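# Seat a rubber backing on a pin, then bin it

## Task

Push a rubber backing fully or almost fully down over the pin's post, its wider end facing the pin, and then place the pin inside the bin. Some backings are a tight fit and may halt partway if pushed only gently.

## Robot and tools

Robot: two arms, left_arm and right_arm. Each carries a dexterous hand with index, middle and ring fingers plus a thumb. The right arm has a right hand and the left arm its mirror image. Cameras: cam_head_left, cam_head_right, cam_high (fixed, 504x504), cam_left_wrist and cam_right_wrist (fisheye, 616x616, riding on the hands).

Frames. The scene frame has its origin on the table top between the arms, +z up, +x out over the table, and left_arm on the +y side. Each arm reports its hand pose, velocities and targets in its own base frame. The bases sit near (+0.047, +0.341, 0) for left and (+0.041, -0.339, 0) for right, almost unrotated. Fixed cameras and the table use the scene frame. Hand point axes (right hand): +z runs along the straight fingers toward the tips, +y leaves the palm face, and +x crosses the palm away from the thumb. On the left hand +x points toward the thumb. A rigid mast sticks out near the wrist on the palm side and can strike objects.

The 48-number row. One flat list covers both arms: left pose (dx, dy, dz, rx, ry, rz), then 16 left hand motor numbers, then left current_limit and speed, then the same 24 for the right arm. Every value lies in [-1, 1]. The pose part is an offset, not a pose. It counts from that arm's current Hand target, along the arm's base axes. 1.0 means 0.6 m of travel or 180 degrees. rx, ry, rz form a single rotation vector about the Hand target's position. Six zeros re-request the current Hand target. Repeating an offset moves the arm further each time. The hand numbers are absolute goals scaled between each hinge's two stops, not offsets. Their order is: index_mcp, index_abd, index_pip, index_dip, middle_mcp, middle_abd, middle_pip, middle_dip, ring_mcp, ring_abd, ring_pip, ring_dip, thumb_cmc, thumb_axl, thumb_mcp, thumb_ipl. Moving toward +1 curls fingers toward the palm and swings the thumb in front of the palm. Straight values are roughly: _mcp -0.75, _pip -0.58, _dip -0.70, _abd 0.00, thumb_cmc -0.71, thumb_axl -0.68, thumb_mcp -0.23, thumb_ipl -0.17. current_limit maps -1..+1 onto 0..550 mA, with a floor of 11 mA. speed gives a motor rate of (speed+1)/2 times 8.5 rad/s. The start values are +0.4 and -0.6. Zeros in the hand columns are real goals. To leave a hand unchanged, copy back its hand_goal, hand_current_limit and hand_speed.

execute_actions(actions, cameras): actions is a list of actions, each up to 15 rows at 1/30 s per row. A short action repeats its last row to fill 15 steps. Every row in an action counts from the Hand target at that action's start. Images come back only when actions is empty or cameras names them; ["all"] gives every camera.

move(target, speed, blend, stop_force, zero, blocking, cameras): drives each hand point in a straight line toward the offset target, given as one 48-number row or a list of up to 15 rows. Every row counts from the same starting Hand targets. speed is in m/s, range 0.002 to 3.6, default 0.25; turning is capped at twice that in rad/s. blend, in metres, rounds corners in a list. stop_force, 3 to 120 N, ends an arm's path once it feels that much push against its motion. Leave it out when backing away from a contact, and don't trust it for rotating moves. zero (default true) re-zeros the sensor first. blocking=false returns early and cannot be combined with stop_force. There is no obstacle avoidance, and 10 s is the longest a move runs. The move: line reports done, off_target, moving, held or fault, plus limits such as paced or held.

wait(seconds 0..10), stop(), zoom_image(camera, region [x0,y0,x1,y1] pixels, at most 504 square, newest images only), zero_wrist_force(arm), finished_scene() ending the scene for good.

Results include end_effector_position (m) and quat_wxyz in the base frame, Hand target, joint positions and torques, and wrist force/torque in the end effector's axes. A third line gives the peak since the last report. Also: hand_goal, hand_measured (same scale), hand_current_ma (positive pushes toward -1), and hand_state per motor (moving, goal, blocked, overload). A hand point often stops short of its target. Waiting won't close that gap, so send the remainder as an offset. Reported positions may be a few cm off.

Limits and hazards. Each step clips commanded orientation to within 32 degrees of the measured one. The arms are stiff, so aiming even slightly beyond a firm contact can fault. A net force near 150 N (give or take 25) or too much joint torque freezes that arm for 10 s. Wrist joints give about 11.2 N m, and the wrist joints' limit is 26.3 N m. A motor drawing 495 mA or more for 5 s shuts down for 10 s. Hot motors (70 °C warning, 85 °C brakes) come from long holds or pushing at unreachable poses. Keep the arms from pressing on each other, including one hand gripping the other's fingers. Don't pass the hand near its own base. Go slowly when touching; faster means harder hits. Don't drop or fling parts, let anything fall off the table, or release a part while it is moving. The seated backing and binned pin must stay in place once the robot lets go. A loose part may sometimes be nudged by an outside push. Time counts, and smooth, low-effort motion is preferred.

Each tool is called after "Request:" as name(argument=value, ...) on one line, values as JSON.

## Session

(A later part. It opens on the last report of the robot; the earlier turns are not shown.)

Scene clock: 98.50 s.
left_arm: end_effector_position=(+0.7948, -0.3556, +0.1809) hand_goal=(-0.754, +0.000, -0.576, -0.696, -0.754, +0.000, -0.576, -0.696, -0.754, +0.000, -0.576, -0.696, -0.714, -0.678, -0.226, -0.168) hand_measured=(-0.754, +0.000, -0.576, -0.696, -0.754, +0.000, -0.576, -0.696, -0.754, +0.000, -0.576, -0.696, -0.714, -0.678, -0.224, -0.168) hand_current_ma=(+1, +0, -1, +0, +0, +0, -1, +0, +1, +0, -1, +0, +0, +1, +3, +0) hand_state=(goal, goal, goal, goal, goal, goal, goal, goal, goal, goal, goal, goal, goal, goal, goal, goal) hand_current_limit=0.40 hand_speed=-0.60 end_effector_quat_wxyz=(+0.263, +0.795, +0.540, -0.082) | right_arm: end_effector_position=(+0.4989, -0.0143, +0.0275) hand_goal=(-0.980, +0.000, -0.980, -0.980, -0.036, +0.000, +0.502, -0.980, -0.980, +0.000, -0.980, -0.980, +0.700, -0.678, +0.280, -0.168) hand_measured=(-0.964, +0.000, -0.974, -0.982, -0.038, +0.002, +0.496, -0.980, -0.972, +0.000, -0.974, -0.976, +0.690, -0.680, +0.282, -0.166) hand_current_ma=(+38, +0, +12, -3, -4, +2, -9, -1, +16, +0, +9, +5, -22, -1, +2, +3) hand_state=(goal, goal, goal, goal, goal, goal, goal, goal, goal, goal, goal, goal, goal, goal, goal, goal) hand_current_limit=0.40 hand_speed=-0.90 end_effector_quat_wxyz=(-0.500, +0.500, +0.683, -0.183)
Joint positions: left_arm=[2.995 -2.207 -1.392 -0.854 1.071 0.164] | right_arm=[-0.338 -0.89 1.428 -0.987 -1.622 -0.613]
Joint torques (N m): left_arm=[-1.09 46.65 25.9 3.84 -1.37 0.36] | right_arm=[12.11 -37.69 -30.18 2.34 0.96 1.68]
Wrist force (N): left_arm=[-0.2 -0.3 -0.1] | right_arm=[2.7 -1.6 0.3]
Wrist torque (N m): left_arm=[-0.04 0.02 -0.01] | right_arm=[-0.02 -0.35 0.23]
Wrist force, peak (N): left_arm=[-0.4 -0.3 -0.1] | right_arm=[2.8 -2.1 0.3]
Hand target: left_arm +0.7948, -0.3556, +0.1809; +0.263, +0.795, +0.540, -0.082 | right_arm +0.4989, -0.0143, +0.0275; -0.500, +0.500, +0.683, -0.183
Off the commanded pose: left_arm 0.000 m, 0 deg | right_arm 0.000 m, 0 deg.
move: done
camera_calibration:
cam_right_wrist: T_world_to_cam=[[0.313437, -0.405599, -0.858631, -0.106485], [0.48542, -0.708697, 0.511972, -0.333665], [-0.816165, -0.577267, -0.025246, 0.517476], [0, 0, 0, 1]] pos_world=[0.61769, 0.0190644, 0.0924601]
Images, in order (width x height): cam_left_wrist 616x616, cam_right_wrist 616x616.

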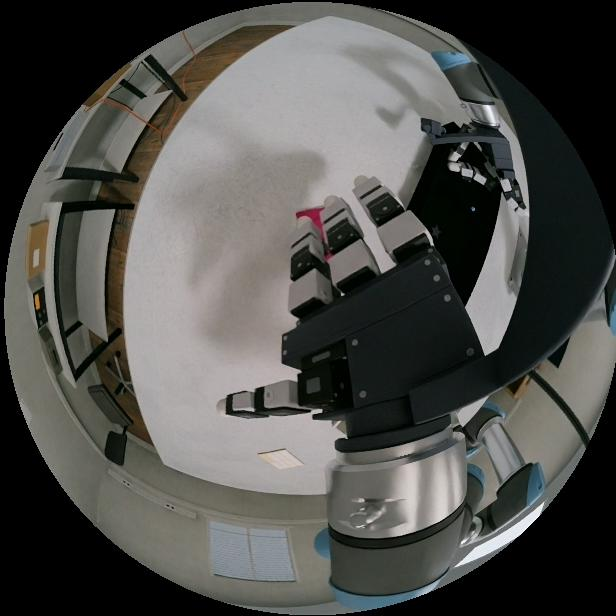

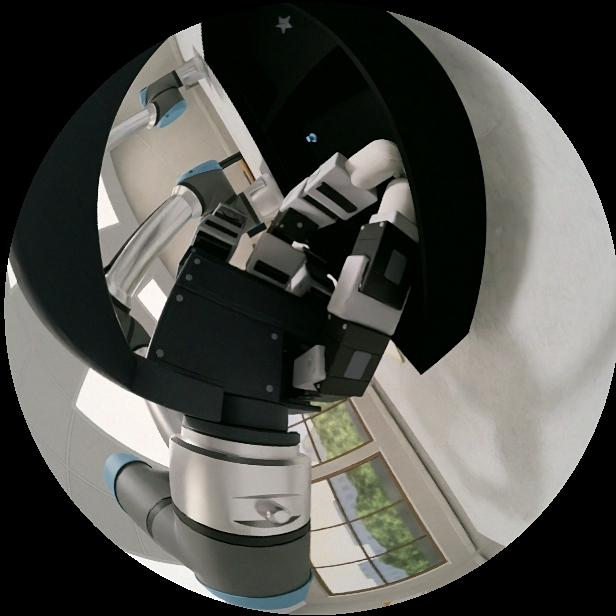

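Request:
move(target=[0,0,0,0,0,0,-0.754,0,-0.576,-0.696,-0.754,0,-0.576,-0.696,-0.754,0,-0.576,-0.696,-0.714,-0.678,-0.226,-0.168,0.4,-0.6,0,0,0,0,0,0,-0.98,0,-0.98,-0.98,-0.036,-0.08,0.502,-0.98,-0.98,0,-0.98,-0.98,0.72,-0.678,0.281,-0.168,0.4,-0.9], speed=0.02, cameras=["cam_right_wrist","cam_left_wrist"])

Request:
zoom_image(camera="cam_right_wrist", region=[360, 120, 440, 200])

Request:
zoom_image(camera="cam_left_wrist", region=[440, 140, 480, 180])

Scene clock: 99.37 s.
left_arm: end_effector_position=(+0.7948, -0.3556, +0.1809) hand_goal=(-0.754, +0.000, -0.576, -0.696, -0.754, +0.000, -0.576, -0.696, -0.754, +0.000, -0.576, -0.696, -0.714, -0.678, -0.226, -0.168) hand_measured=(-0.754, +0.000, -0.576, -0.696, -0.754, +0.000, -0.576, -0.696, -0.754, +0.000, -0.576, -0.696, -0.714, -0.678, -0.224, -0.168) hand_current_ma=(+1, +0, -1, +0, +0, +0, -1, +0, +1, +0, -1, +0, +0, +1, +3, +0) hand_state=(goal, goal, goal, goal, goal, goal, goal, goal, goal, goal, goal, goal, goal, goal, goal, goal) hand_current_limit=0.40 hand_speed=-0.60 end_effector_quat_wxyz=(+0.263, +0.795, +0.540, -0.082) | right_arm: end_effector_position=(+0.4989, -0.0143, +0.0275) hand_goal=(-0.980, +0.000, -0.980, -0.980, -0.036, -0.080, +0.502, -0.980, -0.980, +0.000, -0.980, -0.980, +0.720, -0.678, +0.280, -0.168) hand_measured=(-0.964, +0.000, -0.974, -0.982, -0.042, -0.054, +0.494, -0.982, -0.972, +0.000, -0.974, -0.976, +0.702, -0.686, +0.284, -0.166) hand_current_ma=(+38, +0, +12, -3, -9, +54, -12, -1, +16, +0, +9, +5, -43, -21, +7, +3) hand_state=(goal, goal, goal, goal, goal, blocked, goal, goal, goal, goal, goal, goal, goal, goal, goal, goal) hand_current_limit=0.40 hand_speed=-0.90 end_effector_quat_wxyz=(-0.500, +0.500, +0.683, -0.183)
Joint positions: left_arm=[2.995 -2.207 -1.392 -0.854 1.071 0.164] | right_arm=[-0.338 -0.89 1.428 -0.987 -1.622 -0.613]
Joint torques (N m): left_arm=[-0.89 46.4 25.71 3.74 -1.38 0.49] | right_arm=[11.73 -37.08 -30.63 2.46 0.76 1.53]
Wrist force (N): left_arm=[-0.2 -0.1 -0.1] | right_arm=[2.6 -1.8 0.2]
Wrist torque (N m): left_arm=[-0.01 0.02 -0.02] | right_arm=[-0.04 -0.34 0.22]
Wrist force, peak (N): left_arm=[-0.2 -0.3 -0.2] | right_arm=[2.8 -1.9 0.3]
Hand target: left_arm +0.7948, -0.3556, +0.1809; +0.263, +0.795, +0.540, -0.082 | right_arm +0.4989, -0.0143, +0.0275; -0.500, +0.500, +0.683, -0.183
Off the commanded pose: left_arm 0.000 m, 0 deg | right_arm 0.000 m, 0 deg.
move: done
camera_calibration:
cam_right_wrist: T_world_to_cam=[[0.313437, -0.405599, -0.858631, -0.106485], [0.48542, -0.708697, 0.511972, -0.333665], [-0.816165, -0.577267, -0.025246, 0.517476], [0, 0, 0, 1]] pos_world=[0.61769, 0.0190644, 0.0924601]
Images, in order (width x height): cam_left_wrist 616x616, cam_right_wrist 616x616.

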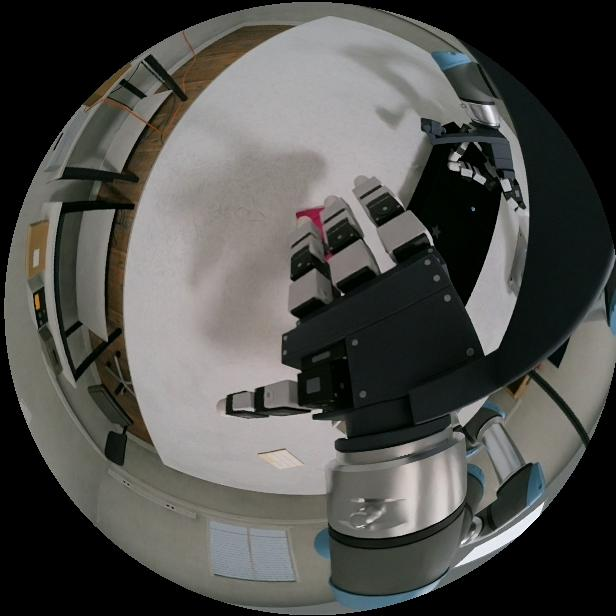

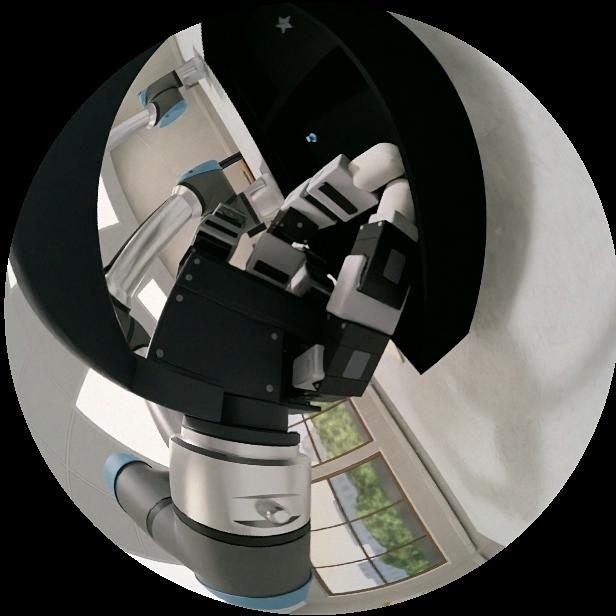

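Scaled by 6.300 from the camera's 616x616 image, which has a finer 880x880 frame.

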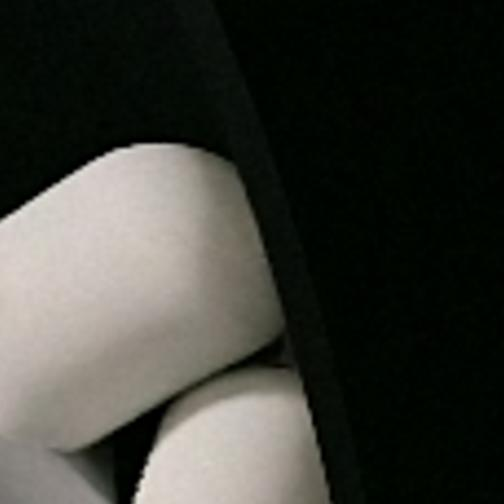

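Scaled by 12.600 from the camera's 616x616 image, which has a finer 880x880 frame.

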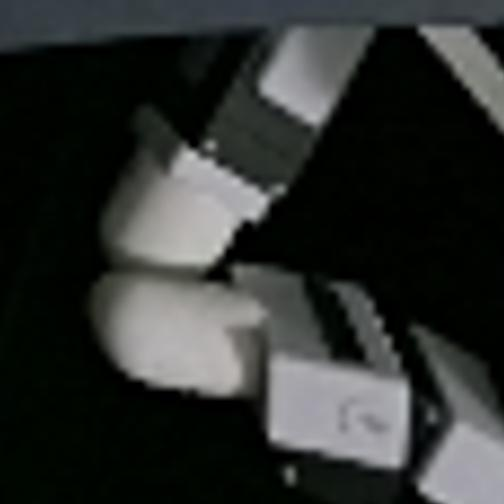

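Request:
move(target=[0,0,0,0,0,0,-0.754,0,-0.576,-0.696,-0.754,0,-0.576,-0.696,-0.754,0,-0.576,-0.696,-0.714,-0.678,-0.226,-0.168,0.4,-0.6, 0,0,0,0,0,0, -0.98,0,-0.98,-0.98, -0.036,0.2,0.502,-0.98, -0.98,0,-0.98,-0.98, 0.66,-0.678,0.281,-0.168, 0.4,-0.85], cameras=["cam_right_wrist", "cam_left_wrist", "cam_high"])

Scene clock: 102.33 s.
left_arm: end_effector_position=(+0.7948, -0.3556, +0.1809) hand_goal=(-0.754, +0.000, -0.576, -0.696, -0.754, +0.000, -0.576, -0.696, -0.754, +0.000, -0.576, -0.696, -0.714, -0.678, -0.226, -0.168) hand_measured=(-0.754, +0.000, -0.576, -0.696, -0.754, +0.000, -0.576, -0.696, -0.754, +0.000, -0.576, -0.696, -0.714, -0.678, -0.224, -0.168) hand_current_ma=(+1, +0, -1, +0, +0, +0, -1, +0, +1, +0, -1, +0, +0, +1, +3, +0) hand_state=(goal, goal, goal, goal, goal, goal, goal, goal, goal, goal, goal, goal, goal, goal, goal, goal) hand_current_limit=0.40 hand_speed=-0.60 end_effector_quat_wxyz=(+0.263, +0.795, +0.540, -0.082) | right_arm: end_effector_position=(+0.4989, -0.0143, +0.0275) hand_goal=(-0.980, +0.000, -0.980, -0.980, -0.036, +0.200, +0.502, -0.980, -0.980, +0.000, -0.980, -0.980, +0.660, -0.678, +0.280, -0.168) hand_measured=(-0.964, +0.000, -0.974, -0.982, -0.038, +0.192, +0.496, -0.982, -0.972, +0.000, -0.974, -0.976, +0.662, -0.680, +0.282, -0.166) hand_current_ma=(+38, +0, +12, -3, -4, -11, -9, -1, +16, +0, +9, +5, +2, -3, +2, +3) hand_state=(goal, goal, goal, goal, goal, goal, goal, goal, goal, goal, goal, goal, goal, goal, goal, goal) hand_current_limit=0.40 hand_speed=-0.85 end_effector_quat_wxyz=(-0.500, +0.500, +0.683, -0.183)
Joint positions: left_arm=[2.995 -2.207 -1.392 -0.854 1.071 0.164] | right_arm=[-0.338 -0.89 1.428 -0.987 -1.622 -0.613]
Joint torques (N m): left_arm=[-0.89 47.31 26.08 3.99 -1.53 0.38] | right_arm=[12.81 -37.24 -30.45 2.29 0.52 1.4]
Wrist force (N): left_arm=[-0.1 -0.1 -0.1] | right_arm=[2.8 -2.0 0.2]
Wrist torque (N m): left_arm=[-0.02 0.01 -0.01] | right_arm=[-0.07 -0.35 0.21]
Wrist force, peak (N): left_arm=[0.0 -0.5 -0.1] | right_arm=[2.9 -2.1 0.3]
Hand target: left_arm +0.7948, -0.3556, +0.1809; +0.263, +0.795, +0.540, -0.082 | right_arm +0.4989, -0.0143, +0.0275; -0.500, +0.500, +0.683, -0.183
Off the commanded pose: left_arm 0.000 m, 0 deg | right_arm 0.000 m, 0 deg.
move: done
camera_calibration:
cam_right_wrist: T_world_to_cam=[[0.313437, -0.405599, -0.858631, -0.106485], [0.48542, -0.708697, 0.511972, -0.333665], [-0.816165, -0.577267, -0.025246, 0.517476], [0, 0, 0, 1]] pos_world=[0.61769, 0.0190644, 0.0924601]
Images, in order (width x height): cam_high 504x504, cam_left_wrist 616x616, cam_right_wrist 616x616.

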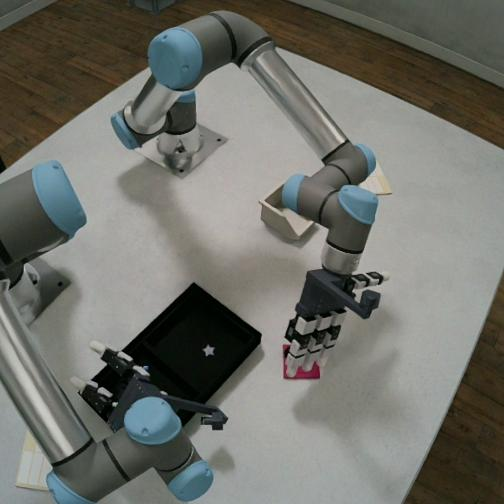

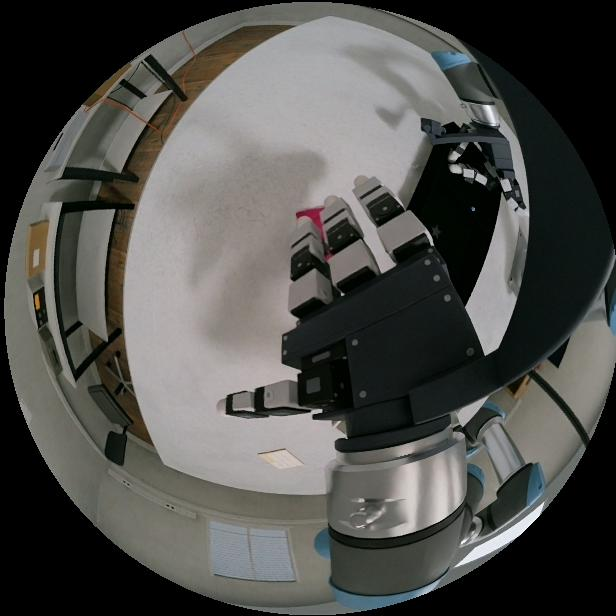

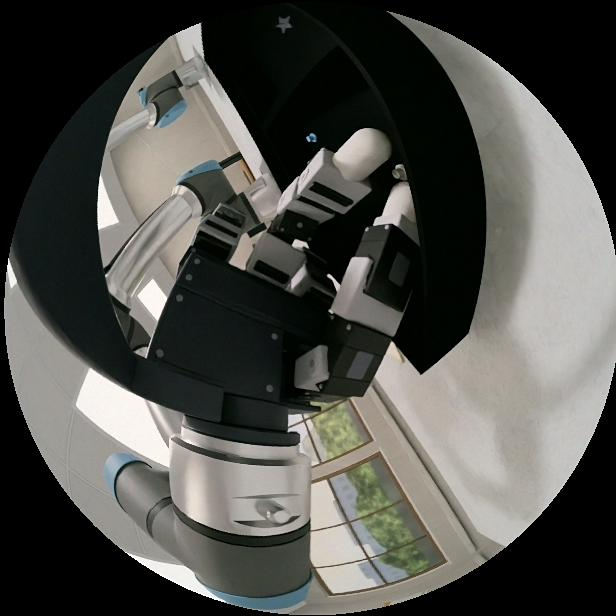

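Request:
zoom_image(camera="cam_right_wrist", region=[360, 120, 440, 200])

Request:
zoom_image(camera="cam_left_wrist", region=[440, 140, 480, 180])

Scaled by 6.300 from the camera's 616x616 image, which has a finer 880x880 frame.

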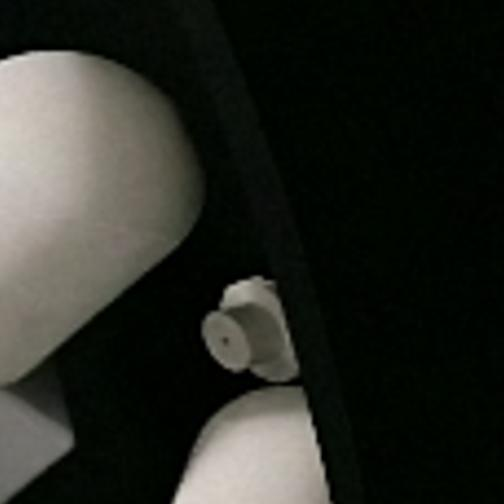

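Scaled by 12.600 from the camera's 616x616 image, which has a finer 880x880 frame.

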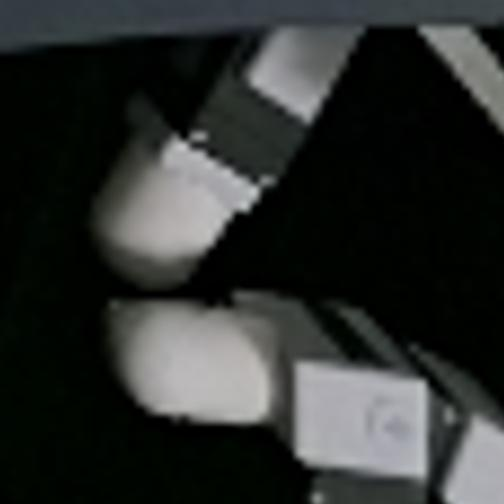

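Request:
move(target=[[0,0,0,0,0,0,-0.754,0,-0.576,-0.696,-0.754,0,-0.576,-0.696,-0.754,0,-0.576,-0.696,-0.714,-0.678,-0.226,-0.168,0.4,-0.6, 0,0,0.02,0,0,0, -0.98,0,-0.98,-0.98, -0.036,0.2,0.502,-0.98, -0.98,0,-0.98,-0.98, 0.66,-0.678,0.281,-0.168, 0.4,-0.85],[0,0,0,0,0,0,-0.754,0,-0.576,-0.696,-0.754,0,-0.576,-0.696,-0.754,0,-0.576,-0.696,-0.714,-0.678,-0.226,-0.168,0.4,-0.6, -0.0075,-0.0033,0.02,0,0,0, -0.98,0,-0.98,-0.98, 0.027,0.2,0.416,-0.98, -0.98,0,-0.98,-0.98, 0.686,-0.678,0.281,-0.168, 0.4,-0.85]], speed=0.05, cameras=["cam_right_wrist", "cam_left_wrist"])

Request:
zoom_image(camera="cam_right_wrist", region=[360, 120, 440, 200])

Request:
zoom_image(camera="cam_left_wrist", region=[440, 140, 480, 180])

Scene clock: 110.07 s.
left_arm: end_effector_position=(+0.7948, -0.3556, +0.1809) hand_goal=(-0.754, +0.000, -0.576, -0.696, -0.754, +0.000, -0.576, -0.696, -0.754, +0.000, -0.576, -0.696, -0.714, -0.678, -0.226, -0.168) hand_measured=(-0.754, +0.000, -0.576, -0.696, -0.754, +0.000, -0.576, -0.696, -0.754, +0.000, -0.576, -0.696, -0.714, -0.678, -0.224, -0.168) hand_current_ma=(+1, +0, -1, +0, +0, +0, -1, +0, +1, +0, -1, +0, +0, +1, +3, +0) hand_state=(goal, goal, goal, goal, goal, goal, goal, goal, goal, goal, goal, goal, goal, goal, goal, goal) hand_current_limit=0.40 hand_speed=-0.60 end_effector_quat_wxyz=(+0.263, +0.795, +0.540, -0.082) | right_arm: end_effector_position=(+0.4944, -0.0163, +0.0395) hand_goal=(-0.980, +0.000, -0.980, -0.980, +0.026, +0.200, +0.416, -0.980, -0.980, +0.000, -0.980, -0.980, +0.686, -0.678, +0.280, -0.168) hand_measured=(-0.964, +0.000, -0.974, -0.982, +0.022, +0.192, +0.418, -0.982, -0.972, +0.000, -0.974, -0.976, +0.676, -0.680, +0.282, -0.166) hand_current_ma=(+38, +0, +12, -3, -6, -10, +1, -1, +16, +0, +9, +5, -21, -3, +2, +3) hand_state=(goal, goal, goal, goal, goal, goal, goal, goal, goal, goal, goal, goal, goal, goal, goal, goal) hand_current_limit=0.40 hand_speed=-0.85 end_effector_quat_wxyz=(-0.500, +0.500, +0.683, -0.183)
Joint positions: left_arm=[2.995 -2.207 -1.392 -0.854 1.071 0.164] | right_arm=[-0.343 -0.913 1.434 -0.97 -1.626 -0.615]
Joint torques (N m): left_arm=[-0.91 47.48 26.29 3.98 -1.49 0.59] | right_arm=[-11.81 -52.62 -3.49 -1.34 -1.5 -1.38]
Wrist force (N): left_arm=[-0.2 -0.1 0.0] | right_arm=[2.4 -1.3 0.2]
Wrist torque (N m): left_arm=[-0.01 0.02 -0.02] | right_arm=[0.02 -0.31 0.32]
Wrist force, peak (N): left_arm=[-0.2 -0.4 -0.2] | right_arm=[3.1 -1.9 0.2]
Hand target: left_arm +0.7948, -0.3556, +0.1809; +0.263, +0.795, +0.540, -0.082 | right_arm +0.4944, -0.0163, +0.0395; -0.500, +0.500, +0.683, -0.183
Off the commanded pose: left_arm 0.000 m, 0 deg | right_arm 0.000 m, 0 deg.
move: done
camera_calibration:
cam_right_wrist: T_world_to_cam=[[0.313437, -0.405599, -0.858631, -0.0955824], [0.48542, -0.708697, 0.511972, -0.339042], [-0.816165, -0.577267, -0.025246, 0.512952], [0, 0, 0, 1]] pos_world=[0.61319, 0.0170644, 0.10446]
Images, in order (width x height): cam_left_wrist 616x616, cam_right_wrist 616x616.

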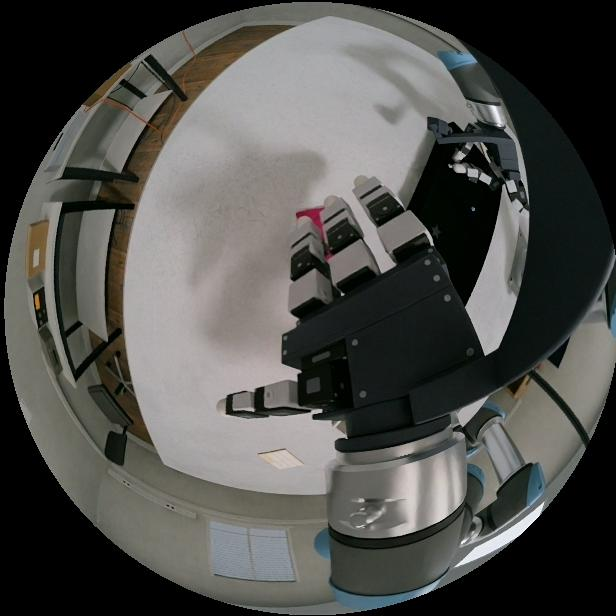

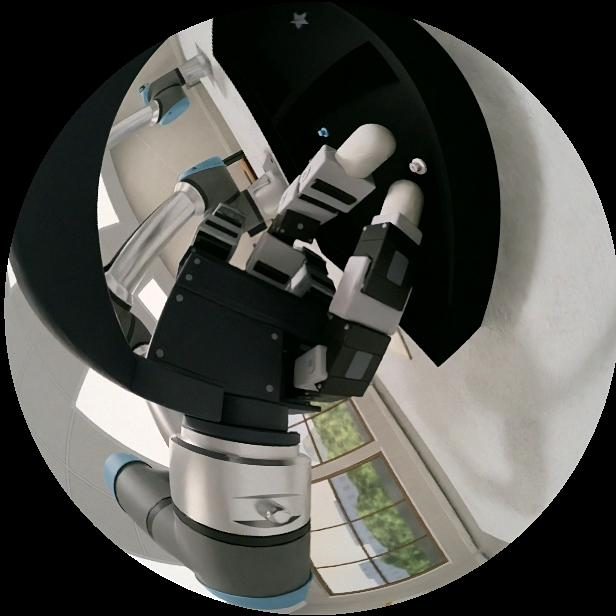

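Scaled by 6.300 from the camera's 616x616 image, which has a finer 880x880 frame.

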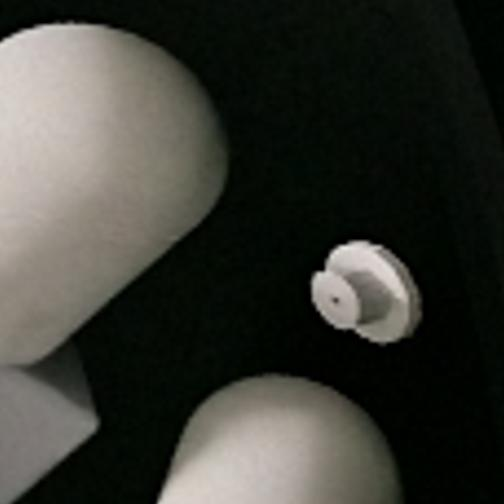

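Scaled by 12.600 from the camera's 616x616 image, which has a finer 880x880 frame.

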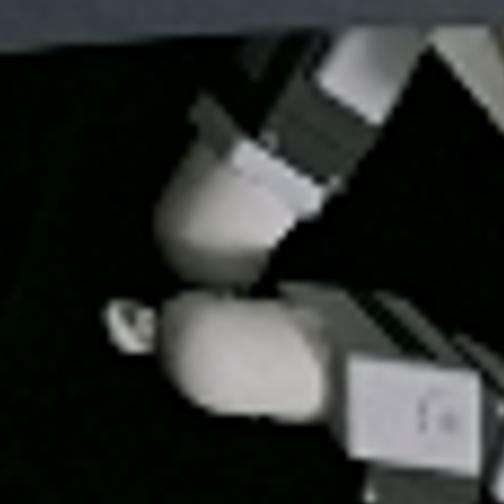

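Request:
move(target=[0,0,0,0,0,0,-0.754,0,-0.576,-0.696,-0.754,0,-0.576,-0.696,-0.754,0,-0.576,-0.696,-0.714,-0.678,-0.226,-0.168,0.4,-0.6, -0.005,0,-0.015,0,0,0, -0.98,0,-0.98,-0.98, 0.027,0.2,0.416,-0.98, -0.98,0,-0.98,-0.98, 0.686,-0.678,0.281,-0.168, 0.4,-0.85], speed=0.03, cameras=["cam_right_wrist", "cam_left_wrist"])

Request:
zoom_image(camera="cam_right_wrist", region=[360, 120, 440, 200])

Request:
zoom_image(camera="cam_left_wrist", region=[440, 140, 480, 180])

Scene clock: 111.97 s.
left_arm: end_effector_position=(+0.7948, -0.3556, +0.1809) hand_goal=(-0.754, +0.000, -0.576, -0.696, -0.754, +0.000, -0.576, -0.696, -0.754, +0.000, -0.576, -0.696, -0.714, -0.678, -0.226, -0.168) hand_measured=(-0.754, +0.000, -0.576, -0.696, -0.754, +0.000, -0.576, -0.696, -0.754, +0.000, -0.576, -0.696, -0.714, -0.678, -0.224, -0.168) hand_current_ma=(+1, +0, -1, +0, +0, +0, -1, +0, +1, +0, -1, +0, +0, +1, +3, +0) hand_state=(goal, goal, goal, goal, goal, goal, goal, goal, goal, goal, goal, goal, goal, goal, goal, goal) hand_current_limit=0.40 hand_speed=-0.60 end_effector_quat_wxyz=(+0.263, +0.795, +0.540, -0.082) | right_arm: end_effector_position=(+0.4914, -0.0163, +0.0306) hand_goal=(-0.980, +0.000, -0.980, -0.980, +0.026, +0.200, +0.416, -0.980, -0.980, +0.000, -0.980, -0.980, +0.686, -0.678, +0.280, -0.168) hand_measured=(-0.964, +0.000, -0.974, -0.982, +0.022, +0.192, +0.418, -0.982, -0.972, +0.000, -0.974, -0.976, +0.676, -0.680, +0.282, -0.166) hand_current_ma=(+38, +0, +12, -3, -6, -10, +1, -1, +16, +0, +9, +5, -21, -3, +2, +3) hand_state=(goal, goal, goal, goal, goal, goal, goal, goal, goal, goal, goal, goal, goal, goal, goal, goal) hand_current_limit=0.40 hand_speed=-0.85 end_effector_quat_wxyz=(-0.500, +0.500, +0.683, -0.183)
Joint positions: left_arm=[2.995 -2.207 -1.392 -0.854 1.071 0.164] | right_arm=[-0.345 -0.909 1.452 -0.993 -1.628 -0.616]
Joint torques (N m): left_arm=[-0.87 46.79 25.92 3.95 -1.42 0.6] | right_arm=[-12.13 -35.42 -1.27 -1.41 -1.29 -1.36]
Wrist force (N): left_arm=[0.1 -0.2 -0.2] | right_arm=[2.5 -1.6 0.5]
Wrist torque (N m): left_arm=[-0.01 -0.01 0.00] | right_arm=[-0.05 -0.33 0.32]
Wrist force, peak (N): left_arm=[-0.3 -0.3 -0.1] | right_arm=[2.8 -2.0 0.3]
Hand target: left_arm +0.7948, -0.3556, +0.1809; +0.263, +0.795, +0.540, -0.082 | right_arm +0.4914, -0.0163, +0.0305; -0.500, +0.500, +0.683, -0.183
Off the commanded pose: left_arm 0.000 m, 0 deg | right_arm 0.000 m, 0 deg.
move: done
camera_calibration:
cam_right_wrist: T_world_to_cam=[[0.313437, -0.405599, -0.858631, -0.102284], [0.48542, -0.708697, 0.511972, -0.333029], [-0.816165, -0.577267, -0.025246, 0.510279], [0, 0, 0, 1]] pos_world=[0.61019, 0.0170644, 0.0955601]
Images, in order (width x height): cam_left_wrist 616x616, cam_right_wrist 616x616.

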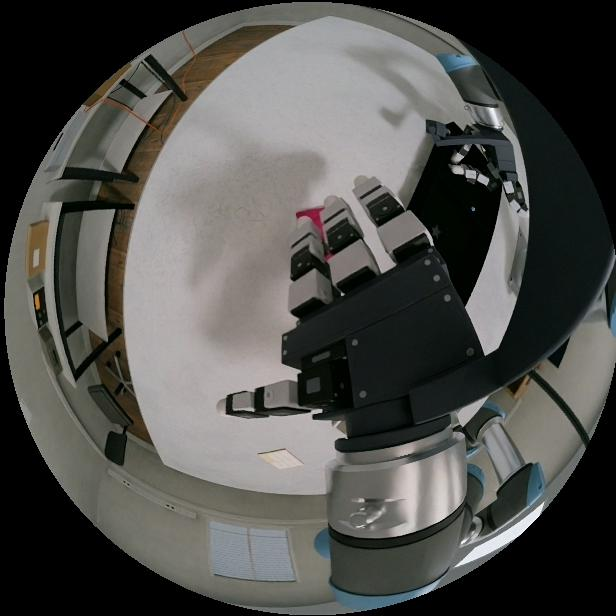

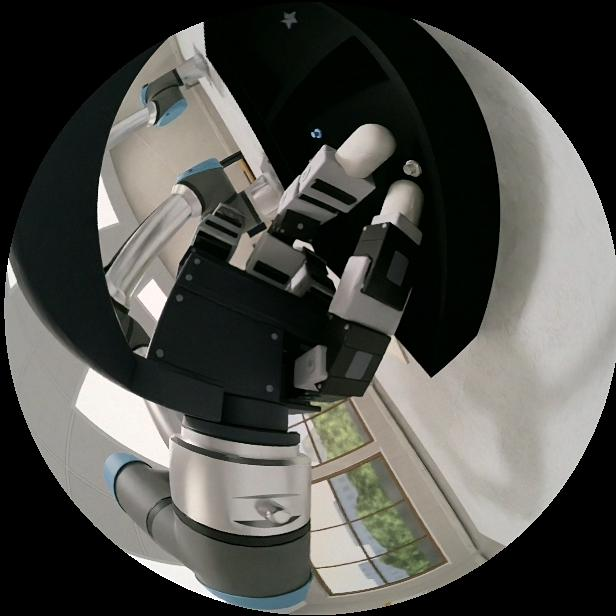

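Scaled by 6.300 from the camera's 616x616 image, which has a finer 880x880 frame.

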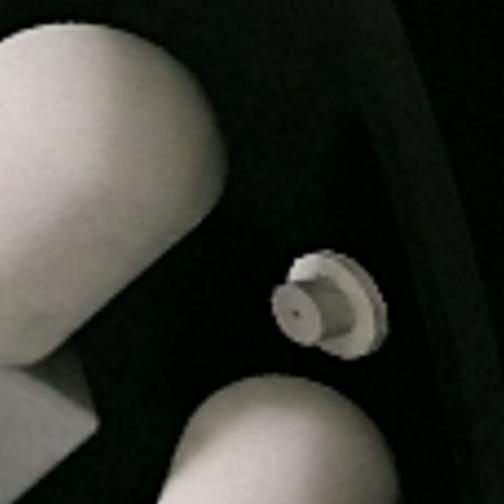

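Scaled by 12.600 from the camera's 616x616 image, which has a finer 880x880 frame.

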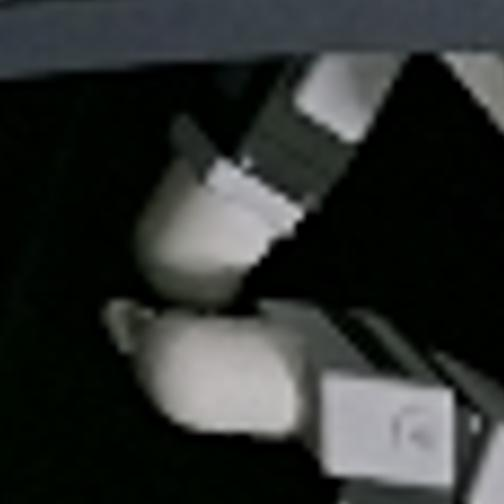

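Request:
move(target=[0,0,0,0,0,0,-0.754,0,-0.576,-0.696,-0.754,0,-0.576,-0.696,-0.754,0,-0.576,-0.696,-0.714,-0.678,-0.226,-0.168,0.4,-0.6, 0,0,-0.016,0,0,0, -0.98,0,-0.98,-0.98, 0.027,0.2,0.416,-0.98, -0.98,0,-0.98,-0.98, 0.686,-0.678,0.281,-0.168, 0.4,-0.85], speed=0.008, stop_force=3, cameras=["cam_right_wrist", "cam_left_wrist"])

Request:
zoom_image(camera="cam_right_wrist", region=[360, 120, 440, 200])

Request:
zoom_image(camera="cam_left_wrist", region=[440, 140, 480, 180])

Scene clock: 115.23 s.
left_arm: end_effector_position=(+0.7948, -0.3556, +0.1809) hand_goal=(-0.754, +0.000, -0.576, -0.696, -0.754, +0.000, -0.576, -0.696, -0.754, +0.000, -0.576, -0.696, -0.714, -0.678, -0.226, -0.168) hand_measured=(-0.754, +0.000, -0.576, -0.696, -0.754, +0.000, -0.576, -0.696, -0.754, +0.000, -0.576, -0.696, -0.714, -0.678, -0.224, -0.168) hand_current_ma=(+1, +0, -1, +0, +0, +0, -1, +0, +1, +0, -1, +0, +0, +1, +3, +0) hand_state=(goal, goal, goal, goal, goal, goal, goal, goal, goal, goal, goal, goal, goal, goal, goal, goal) hand_current_limit=0.40 hand_speed=-0.60 end_effector_quat_wxyz=(+0.263, +0.795, +0.540, -0.082) | right_arm: end_effector_position=(+0.4914, -0.0163, +0.0261) hand_goal=(-0.980, +0.000, -0.980, -0.980, +0.026, +0.200, +0.416, -0.980, -0.980, +0.000, -0.980, -0.980, +0.686, -0.678, +0.280, -0.168) hand_measured=(-0.964, +0.000, -0.974, -0.982, +0.022, +0.192, +0.418, -0.982, -0.972, +0.000, -0.974, -0.976, +0.682, -0.680, +0.282, -0.166) hand_current_ma=(+38, +0, +12, -3, -6, -10, +1, -1, +16, +0, +9, +5, -7, -2, +3, +3) hand_state=(goal, goal, goal, goal, goal, goal, goal, goal, goal, goal, goal, goal, goal, goal, goal, goal) hand_current_limit=0.40 hand_speed=-0.85 end_effector_quat_wxyz=(-0.500, +0.500, +0.683, -0.183)
Joint positions: left_arm=[2.995 -2.207 -1.392 -0.854 1.071 0.164] | right_arm=[-0.345 -0.903 1.456 -1.002 -1.628 -0.616]
Joint torques (N m): left_arm=[-1.61 47.1 26.87 4.08 -1.46 0.62] | right_arm=[-8.12 -51.76 -30.26 2.44 0.17 -1.36]
Wrist force (N): left_arm=[0.0 -0.5 -0.1] | right_arm=[2.7 -1.7 0.2]
Wrist torque (N m): left_arm=[-0.06 0.00 0.01] | right_arm=[-0.03 -0.36 0.33]
Wrist force, peak (N): left_arm=[0.0 -0.5 -0.1] | right_arm=[2.5 -5.9 -2.1]
Hand target: left_arm +0.7948, -0.3556, +0.1809; +0.263, +0.795, +0.540, -0.082 | right_arm +0.4914, -0.0163, +0.0261; -0.500, +0.500, +0.683, -0.183 (not the last commanded pose)
Off the commanded pose: left_arm 0.000 m, 0 deg | right_arm 0.005 m, 0 deg.
move: contact (right_arm)
camera_calibration:
cam_right_wrist: T_world_to_cam=[[0.313437, -0.405599, -0.858631, -0.106062], [0.48542, -0.708697, 0.511972, -0.330776], [-0.816165, -0.577267, -0.025246, 0.510168], [0, 0, 0, 1]] pos_world=[0.61019, 0.0170644, 0.0911601]
Images, in order (width x height): cam_left_wrist 616x616, cam_right_wrist 616x616.

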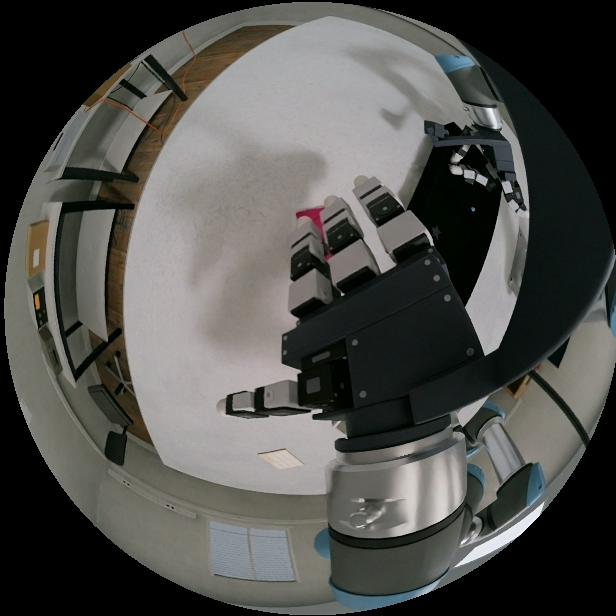

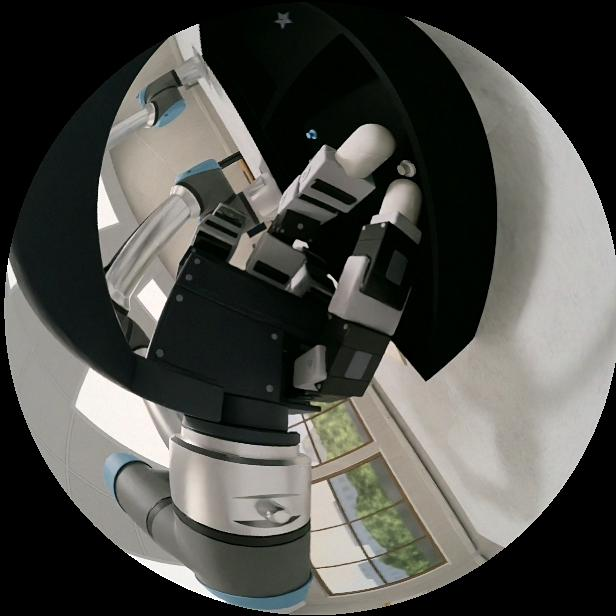

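Scaled by 6.300 from the camera's 616x616 image, which has a finer 880x880 frame.

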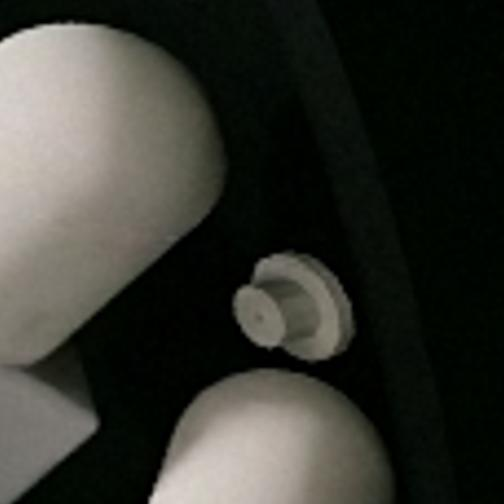

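Scaled by 12.600 from the camera's 616x616 image, which has a finer 880x880 frame.

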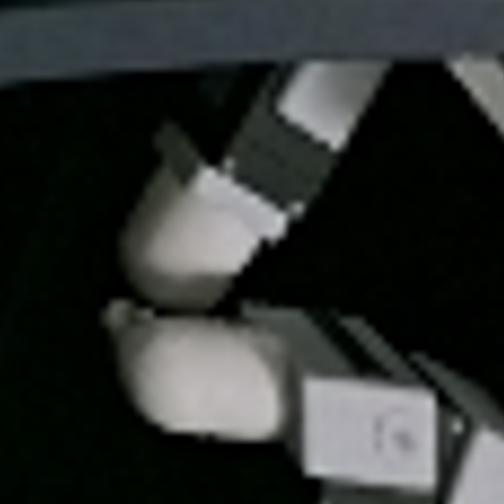

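Request:
execute_actions(actions=[[[0,0,0,0,0,0,-0.754,0,-0.576,-0.696,-0.754,0,-0.576,-0.696,-0.754,0,-0.576,-0.696,-0.714,-0.678,-0.226,-0.168,0.4,-0.6, 0,0,0,0,0,0, -0.98,0,-0.98,-0.98, 0.027,0.08,0.416,-0.98, -0.98,0,-0.98,-0.98, 0.686,-0.678,0.281,-0.168, 0.4,-0.9]]], cameras=["cam_right_wrist", "cam_left_wrist"])

Request:
zoom_image(camera="cam_right_wrist", region=[360, 120, 440, 200])

Request:
zoom_image(camera="cam_left_wrist", region=[440, 140, 480, 180])

Scene clock: 119.93 s.
left_arm: end_effector_position=(+0.7948, -0.3556, +0.1809) hand_goal=(-0.754, +0.000, -0.576, -0.696, -0.754, +0.000, -0.576, -0.696, -0.754, +0.000, -0.576, -0.696, -0.714, -0.678, -0.226, -0.168) hand_measured=(-0.754, +0.000, -0.576, -0.696, -0.754, +0.000, -0.576, -0.696, -0.754, +0.000, -0.576, -0.696, -0.714, -0.678, -0.224, -0.168) hand_current_ma=(+1, +0, -1, +0, +0, +0, -1, +0, +1, +0, -1, +0, +0, +1, +3, +0) hand_state=(goal, goal, goal, goal, goal, goal, goal, goal, goal, goal, goal, goal, goal, goal, goal, goal) hand_current_limit=0.40 hand_speed=-0.60 end_effector_quat_wxyz=(+0.263, +0.795, +0.540, -0.082) | right_arm: end_effector_position=(+0.4914, -0.0163, +0.0261) hand_goal=(-0.980, +0.000, -0.980, -0.980, +0.026, +0.080, +0.416, -0.980, -0.980, +0.000, -0.980, -0.980, +0.686, -0.678, +0.280, -0.168) hand_measured=(-0.964, +0.000, -0.974, -0.982, +0.022, +0.082, +0.416, -0.982, -0.972, +0.000, -0.974, -0.976, +0.682, -0.680, +0.282, -0.166) hand_current_ma=(+38, +0, +12, -3, -6, +1, +1, -1, +16, +0, +9, +5, -7, -2, +3, +3) hand_state=(goal, goal, goal, goal, goal, goal, goal, goal, goal, goal, goal, goal, goal, goal, goal, goal) hand_current_limit=0.40 hand_speed=-0.90 end_effector_quat_wxyz=(-0.500, +0.500, +0.683, -0.183)
Joint positions: left_arm=[2.995 -2.207 -1.392 -0.854 1.071 0.164] | right_arm=[-0.345 -0.903 1.456 -1.002 -1.628 -0.616]
Joint torques (N m): left_arm=[-1.42 46.69 25.82 3.98 -1.6 0.51] | right_arm=[3.81 -52.1 -30.37 2.17 0.67 -1.63]
Wrist force (N): left_arm=[-0.1 -0.3 0.0] | right_arm=[2.7 -1.7 0.4]
Wrist torque (N m): left_arm=[-0.03 0.02 -0.01] | right_arm=[-0.05 -0.36 0.34]
Wrist force, peak (N): left_arm=[-0.3 -0.4 -0.1] | right_arm=[2.7 -2.0 0.3]
Hand target: left_arm +0.7948, -0.3556, +0.1809; +0.263, +0.795, +0.540, -0.082 | right_arm +0.4914, -0.0163, +0.0261; -0.500, +0.500, +0.683, -0.183
Off the commanded pose: left_arm 0.000 m, 0 deg | right_arm 0.000 m, 0 deg.
Step readings (end_effector_position of left_arm | right_arm):
0: (+0.7948, -0.3556, +0.1809) | (+0.4914, -0.0163, +0.0261)
1: (+0.7948, -0.3556, +0.1809) | (+0.4914, -0.0163, +0.0261)
2: (+0.7948, -0.3556, +0.1809) | (+0.4914, -0.0163, +0.0261)
4: (+0.7948, -0.3556, +0.1809) | (+0.4914, -0.0163, +0.0261)
8: (+0.7948, -0.3556, +0.1809) | (+0.4914, -0.0163, +0.0261)
15: (+0.7948, -0.3556, +0.1809) | (+0.4914, -0.0163, +0.0261)
camera_calibration:
cam_right_wrist: T_world_to_cam=[[0.313437, -0.405599, -0.858631, -0.106062], [0.48542, -0.708697, 0.511972, -0.330776], [-0.816165, -0.577267, -0.025246, 0.510168], [0, 0, 0, 1]] pos_world=[0.61019, 0.0170644, 0.0911601]
Images, in order (width x height): cam_left_wrist 616x616, cam_right_wrist 616x616.

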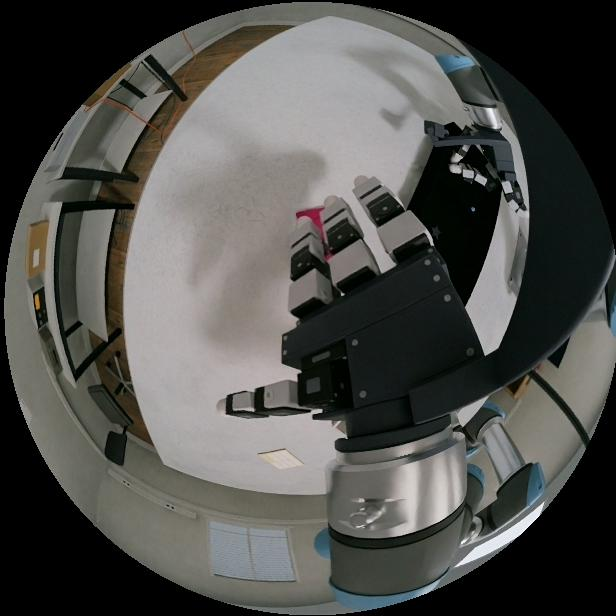

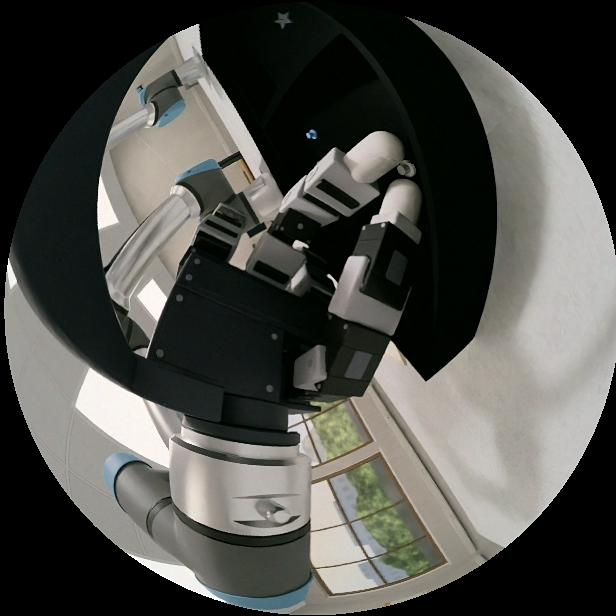

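Scaled by 6.300 from the camera's 616x616 image, which has a finer 880x880 frame.

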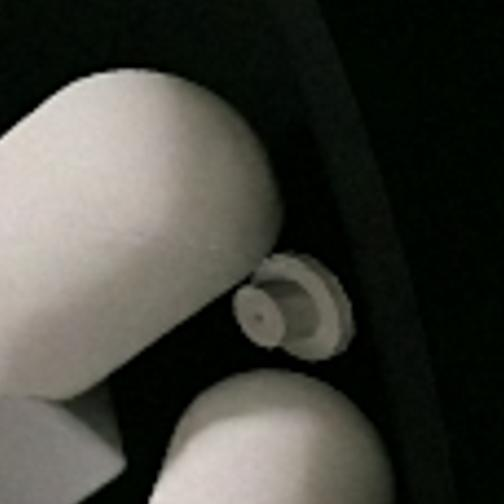

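Scaled by 12.600 from the camera's 616x616 image, which has a finer 880x880 frame.

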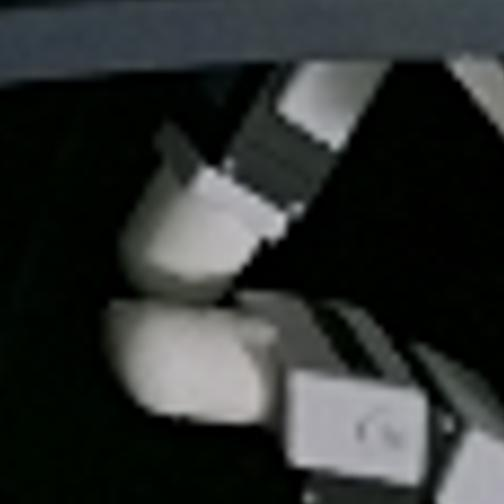

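Request:
execute_actions(actions=[[[0,0,0,0,0,0,-0.754,0,-0.576,-0.696,-0.754,0,-0.576,-0.696,-0.754,0,-0.576,-0.696,-0.714,-0.678,-0.226,-0.168,0.4,-0.6, 0,0,0,0,0,0, -0.98,0,-0.98,-0.98, 0.027,0.02,0.416,-0.98, -0.98,0,-0.98,-0.98, 0.686,-0.678,0.281,-0.168, 0.4,-0.92]]], cameras=["cam_right_wrist"])

Request:
zoom_image(camera="cam_right_wrist", region=[360, 120, 440, 200])

Scene clock: 120.87 s.
left_arm: end_effector_position=(+0.7948, -0.3556, +0.1809) hand_goal=(-0.754, +0.000, -0.576, -0.696, -0.754, +0.000, -0.576, -0.696, -0.754, +0.000, -0.576, -0.696, -0.714, -0.678, -0.226, -0.168) hand_measured=(-0.754, +0.000, -0.576, -0.696, -0.754, +0.000, -0.576, -0.696, -0.754, +0.000, -0.576, -0.696, -0.714, -0.678, -0.224, -0.168) hand_current_ma=(+1, +0, -1, +0, +0, +0, -1, +0, +1, +0, -1, +0, +0, +1, +3, +0) hand_state=(goal, goal, goal, goal, goal, goal, goal, goal, goal, goal, goal, goal, goal, goal, goal, goal) hand_current_limit=0.40 hand_speed=-0.60 end_effector_quat_wxyz=(+0.263, +0.795, +0.540, -0.082) | right_arm: end_effector_position=(+0.4914, -0.0163, +0.0261) hand_goal=(-0.980, +0.000, -0.980, -0.980, +0.026, +0.020, +0.416, -0.980, -0.980, +0.000, -0.980, -0.980, +0.686, -0.678, +0.280, -0.168) hand_measured=(-0.964, +0.000, -0.974, -0.982, +0.022, +0.022, +0.416, -0.982, -0.972, +0.000, -0.974, -0.976, +0.682, -0.680, +0.282, -0.166) hand_current_ma=(+38, +0, +12, -3, -6, +1, +1, -1, +16, +0, +9, +5, -7, -2, +3, +3) hand_state=(goal, goal, goal, goal, goal, goal, goal, goal, goal, goal, goal, goal, goal, goal, goal, goal) hand_current_limit=0.40 hand_speed=-0.92 end_effector_quat_wxyz=(-0.500, +0.500, +0.683, -0.183)
Joint positions: left_arm=[2.995 -2.207 -1.392 -0.854 1.071 0.164] | right_arm=[-0.345 -0.903 1.456 -1.002 -1.628 -0.616]
Joint torques (N m): left_arm=[-0.29 46.37 26.27 4.1 -1.51 0.6] | right_arm=[4.92 -51.56 -30.26 2.08 0.49 -1.41]
Wrist force (N): left_arm=[-0.1 0.0 0.0] | right_arm=[2.6 -1.9 0.5]
Wrist torque (N m): left_arm=[-0.01 0.02 -0.01] | right_arm=[-0.08 -0.34 0.32]
Wrist force, peak (N): left_arm=[0.0 -0.4 0.1] | right_arm=[2.9 -1.9 0.4]
Hand target: left_arm +0.7948, -0.3556, +0.1809; +0.263, +0.795, +0.540, -0.082 | right_arm +0.4914, -0.0163, +0.0261; -0.500, +0.500, +0.683, -0.183
Off the commanded pose: left_arm 0.000 m, 0 deg | right_arm 0.000 m, 0 deg.
Step readings (end_effector_position of left_arm | right_arm):
0: (+0.7948, -0.3556, +0.1809) | (+0.4914, -0.0163, +0.0261)
1: (+0.7948, -0.3556, +0.1809) | (+0.4914, -0.0163, +0.0261)
2: (+0.7948, -0.3556, +0.1809) | (+0.4914, -0.0163, +0.0261)
4: (+0.7948, -0.3556, +0.1809) | (+0.4914, -0.0163, +0.0261)
8: (+0.7948, -0.3556, +0.1809) | (+0.4914, -0.0163, +0.0261)
15: (+0.7948, -0.3556, +0.1809) | (+0.4914, -0.0163, +0.0261)
camera_calibration:
cam_right_wrist: T_world_to_cam=[[0.313437, -0.405599, -0.858631, -0.106062], [0.48542, -0.708697, 0.511972, -0.330776], [-0.816165, -0.577267, -0.025246, 0.510168], [0, 0, 0, 1]] pos_world=[0.61019, 0.0170644, 0.0911601]
Images, in order (width x height): cam_right_wrist 616x616.

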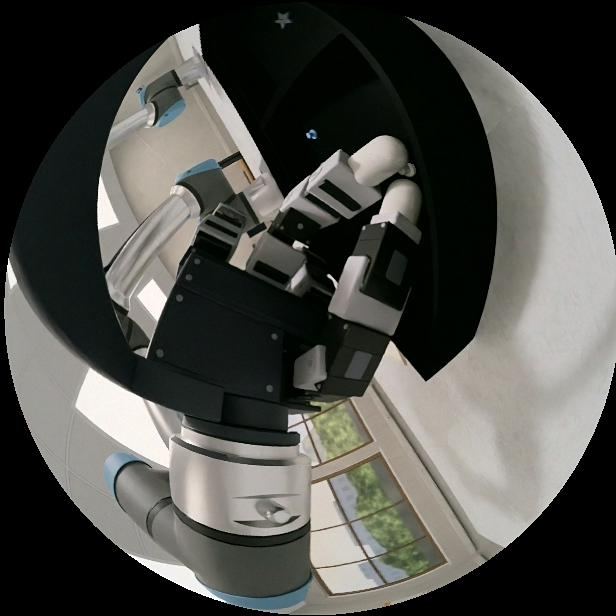

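Scaled by 6.300 from the camera's 616x616 image, which has a finer 880x880 frame.

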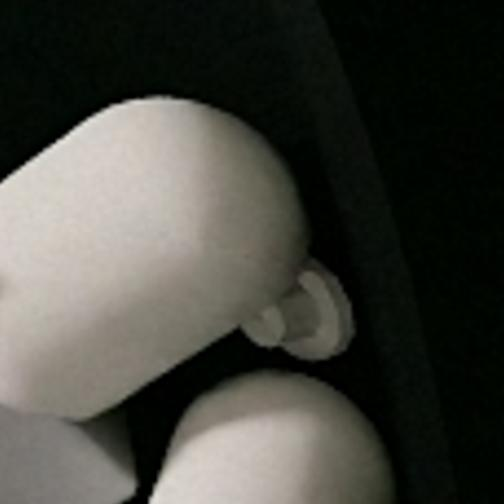

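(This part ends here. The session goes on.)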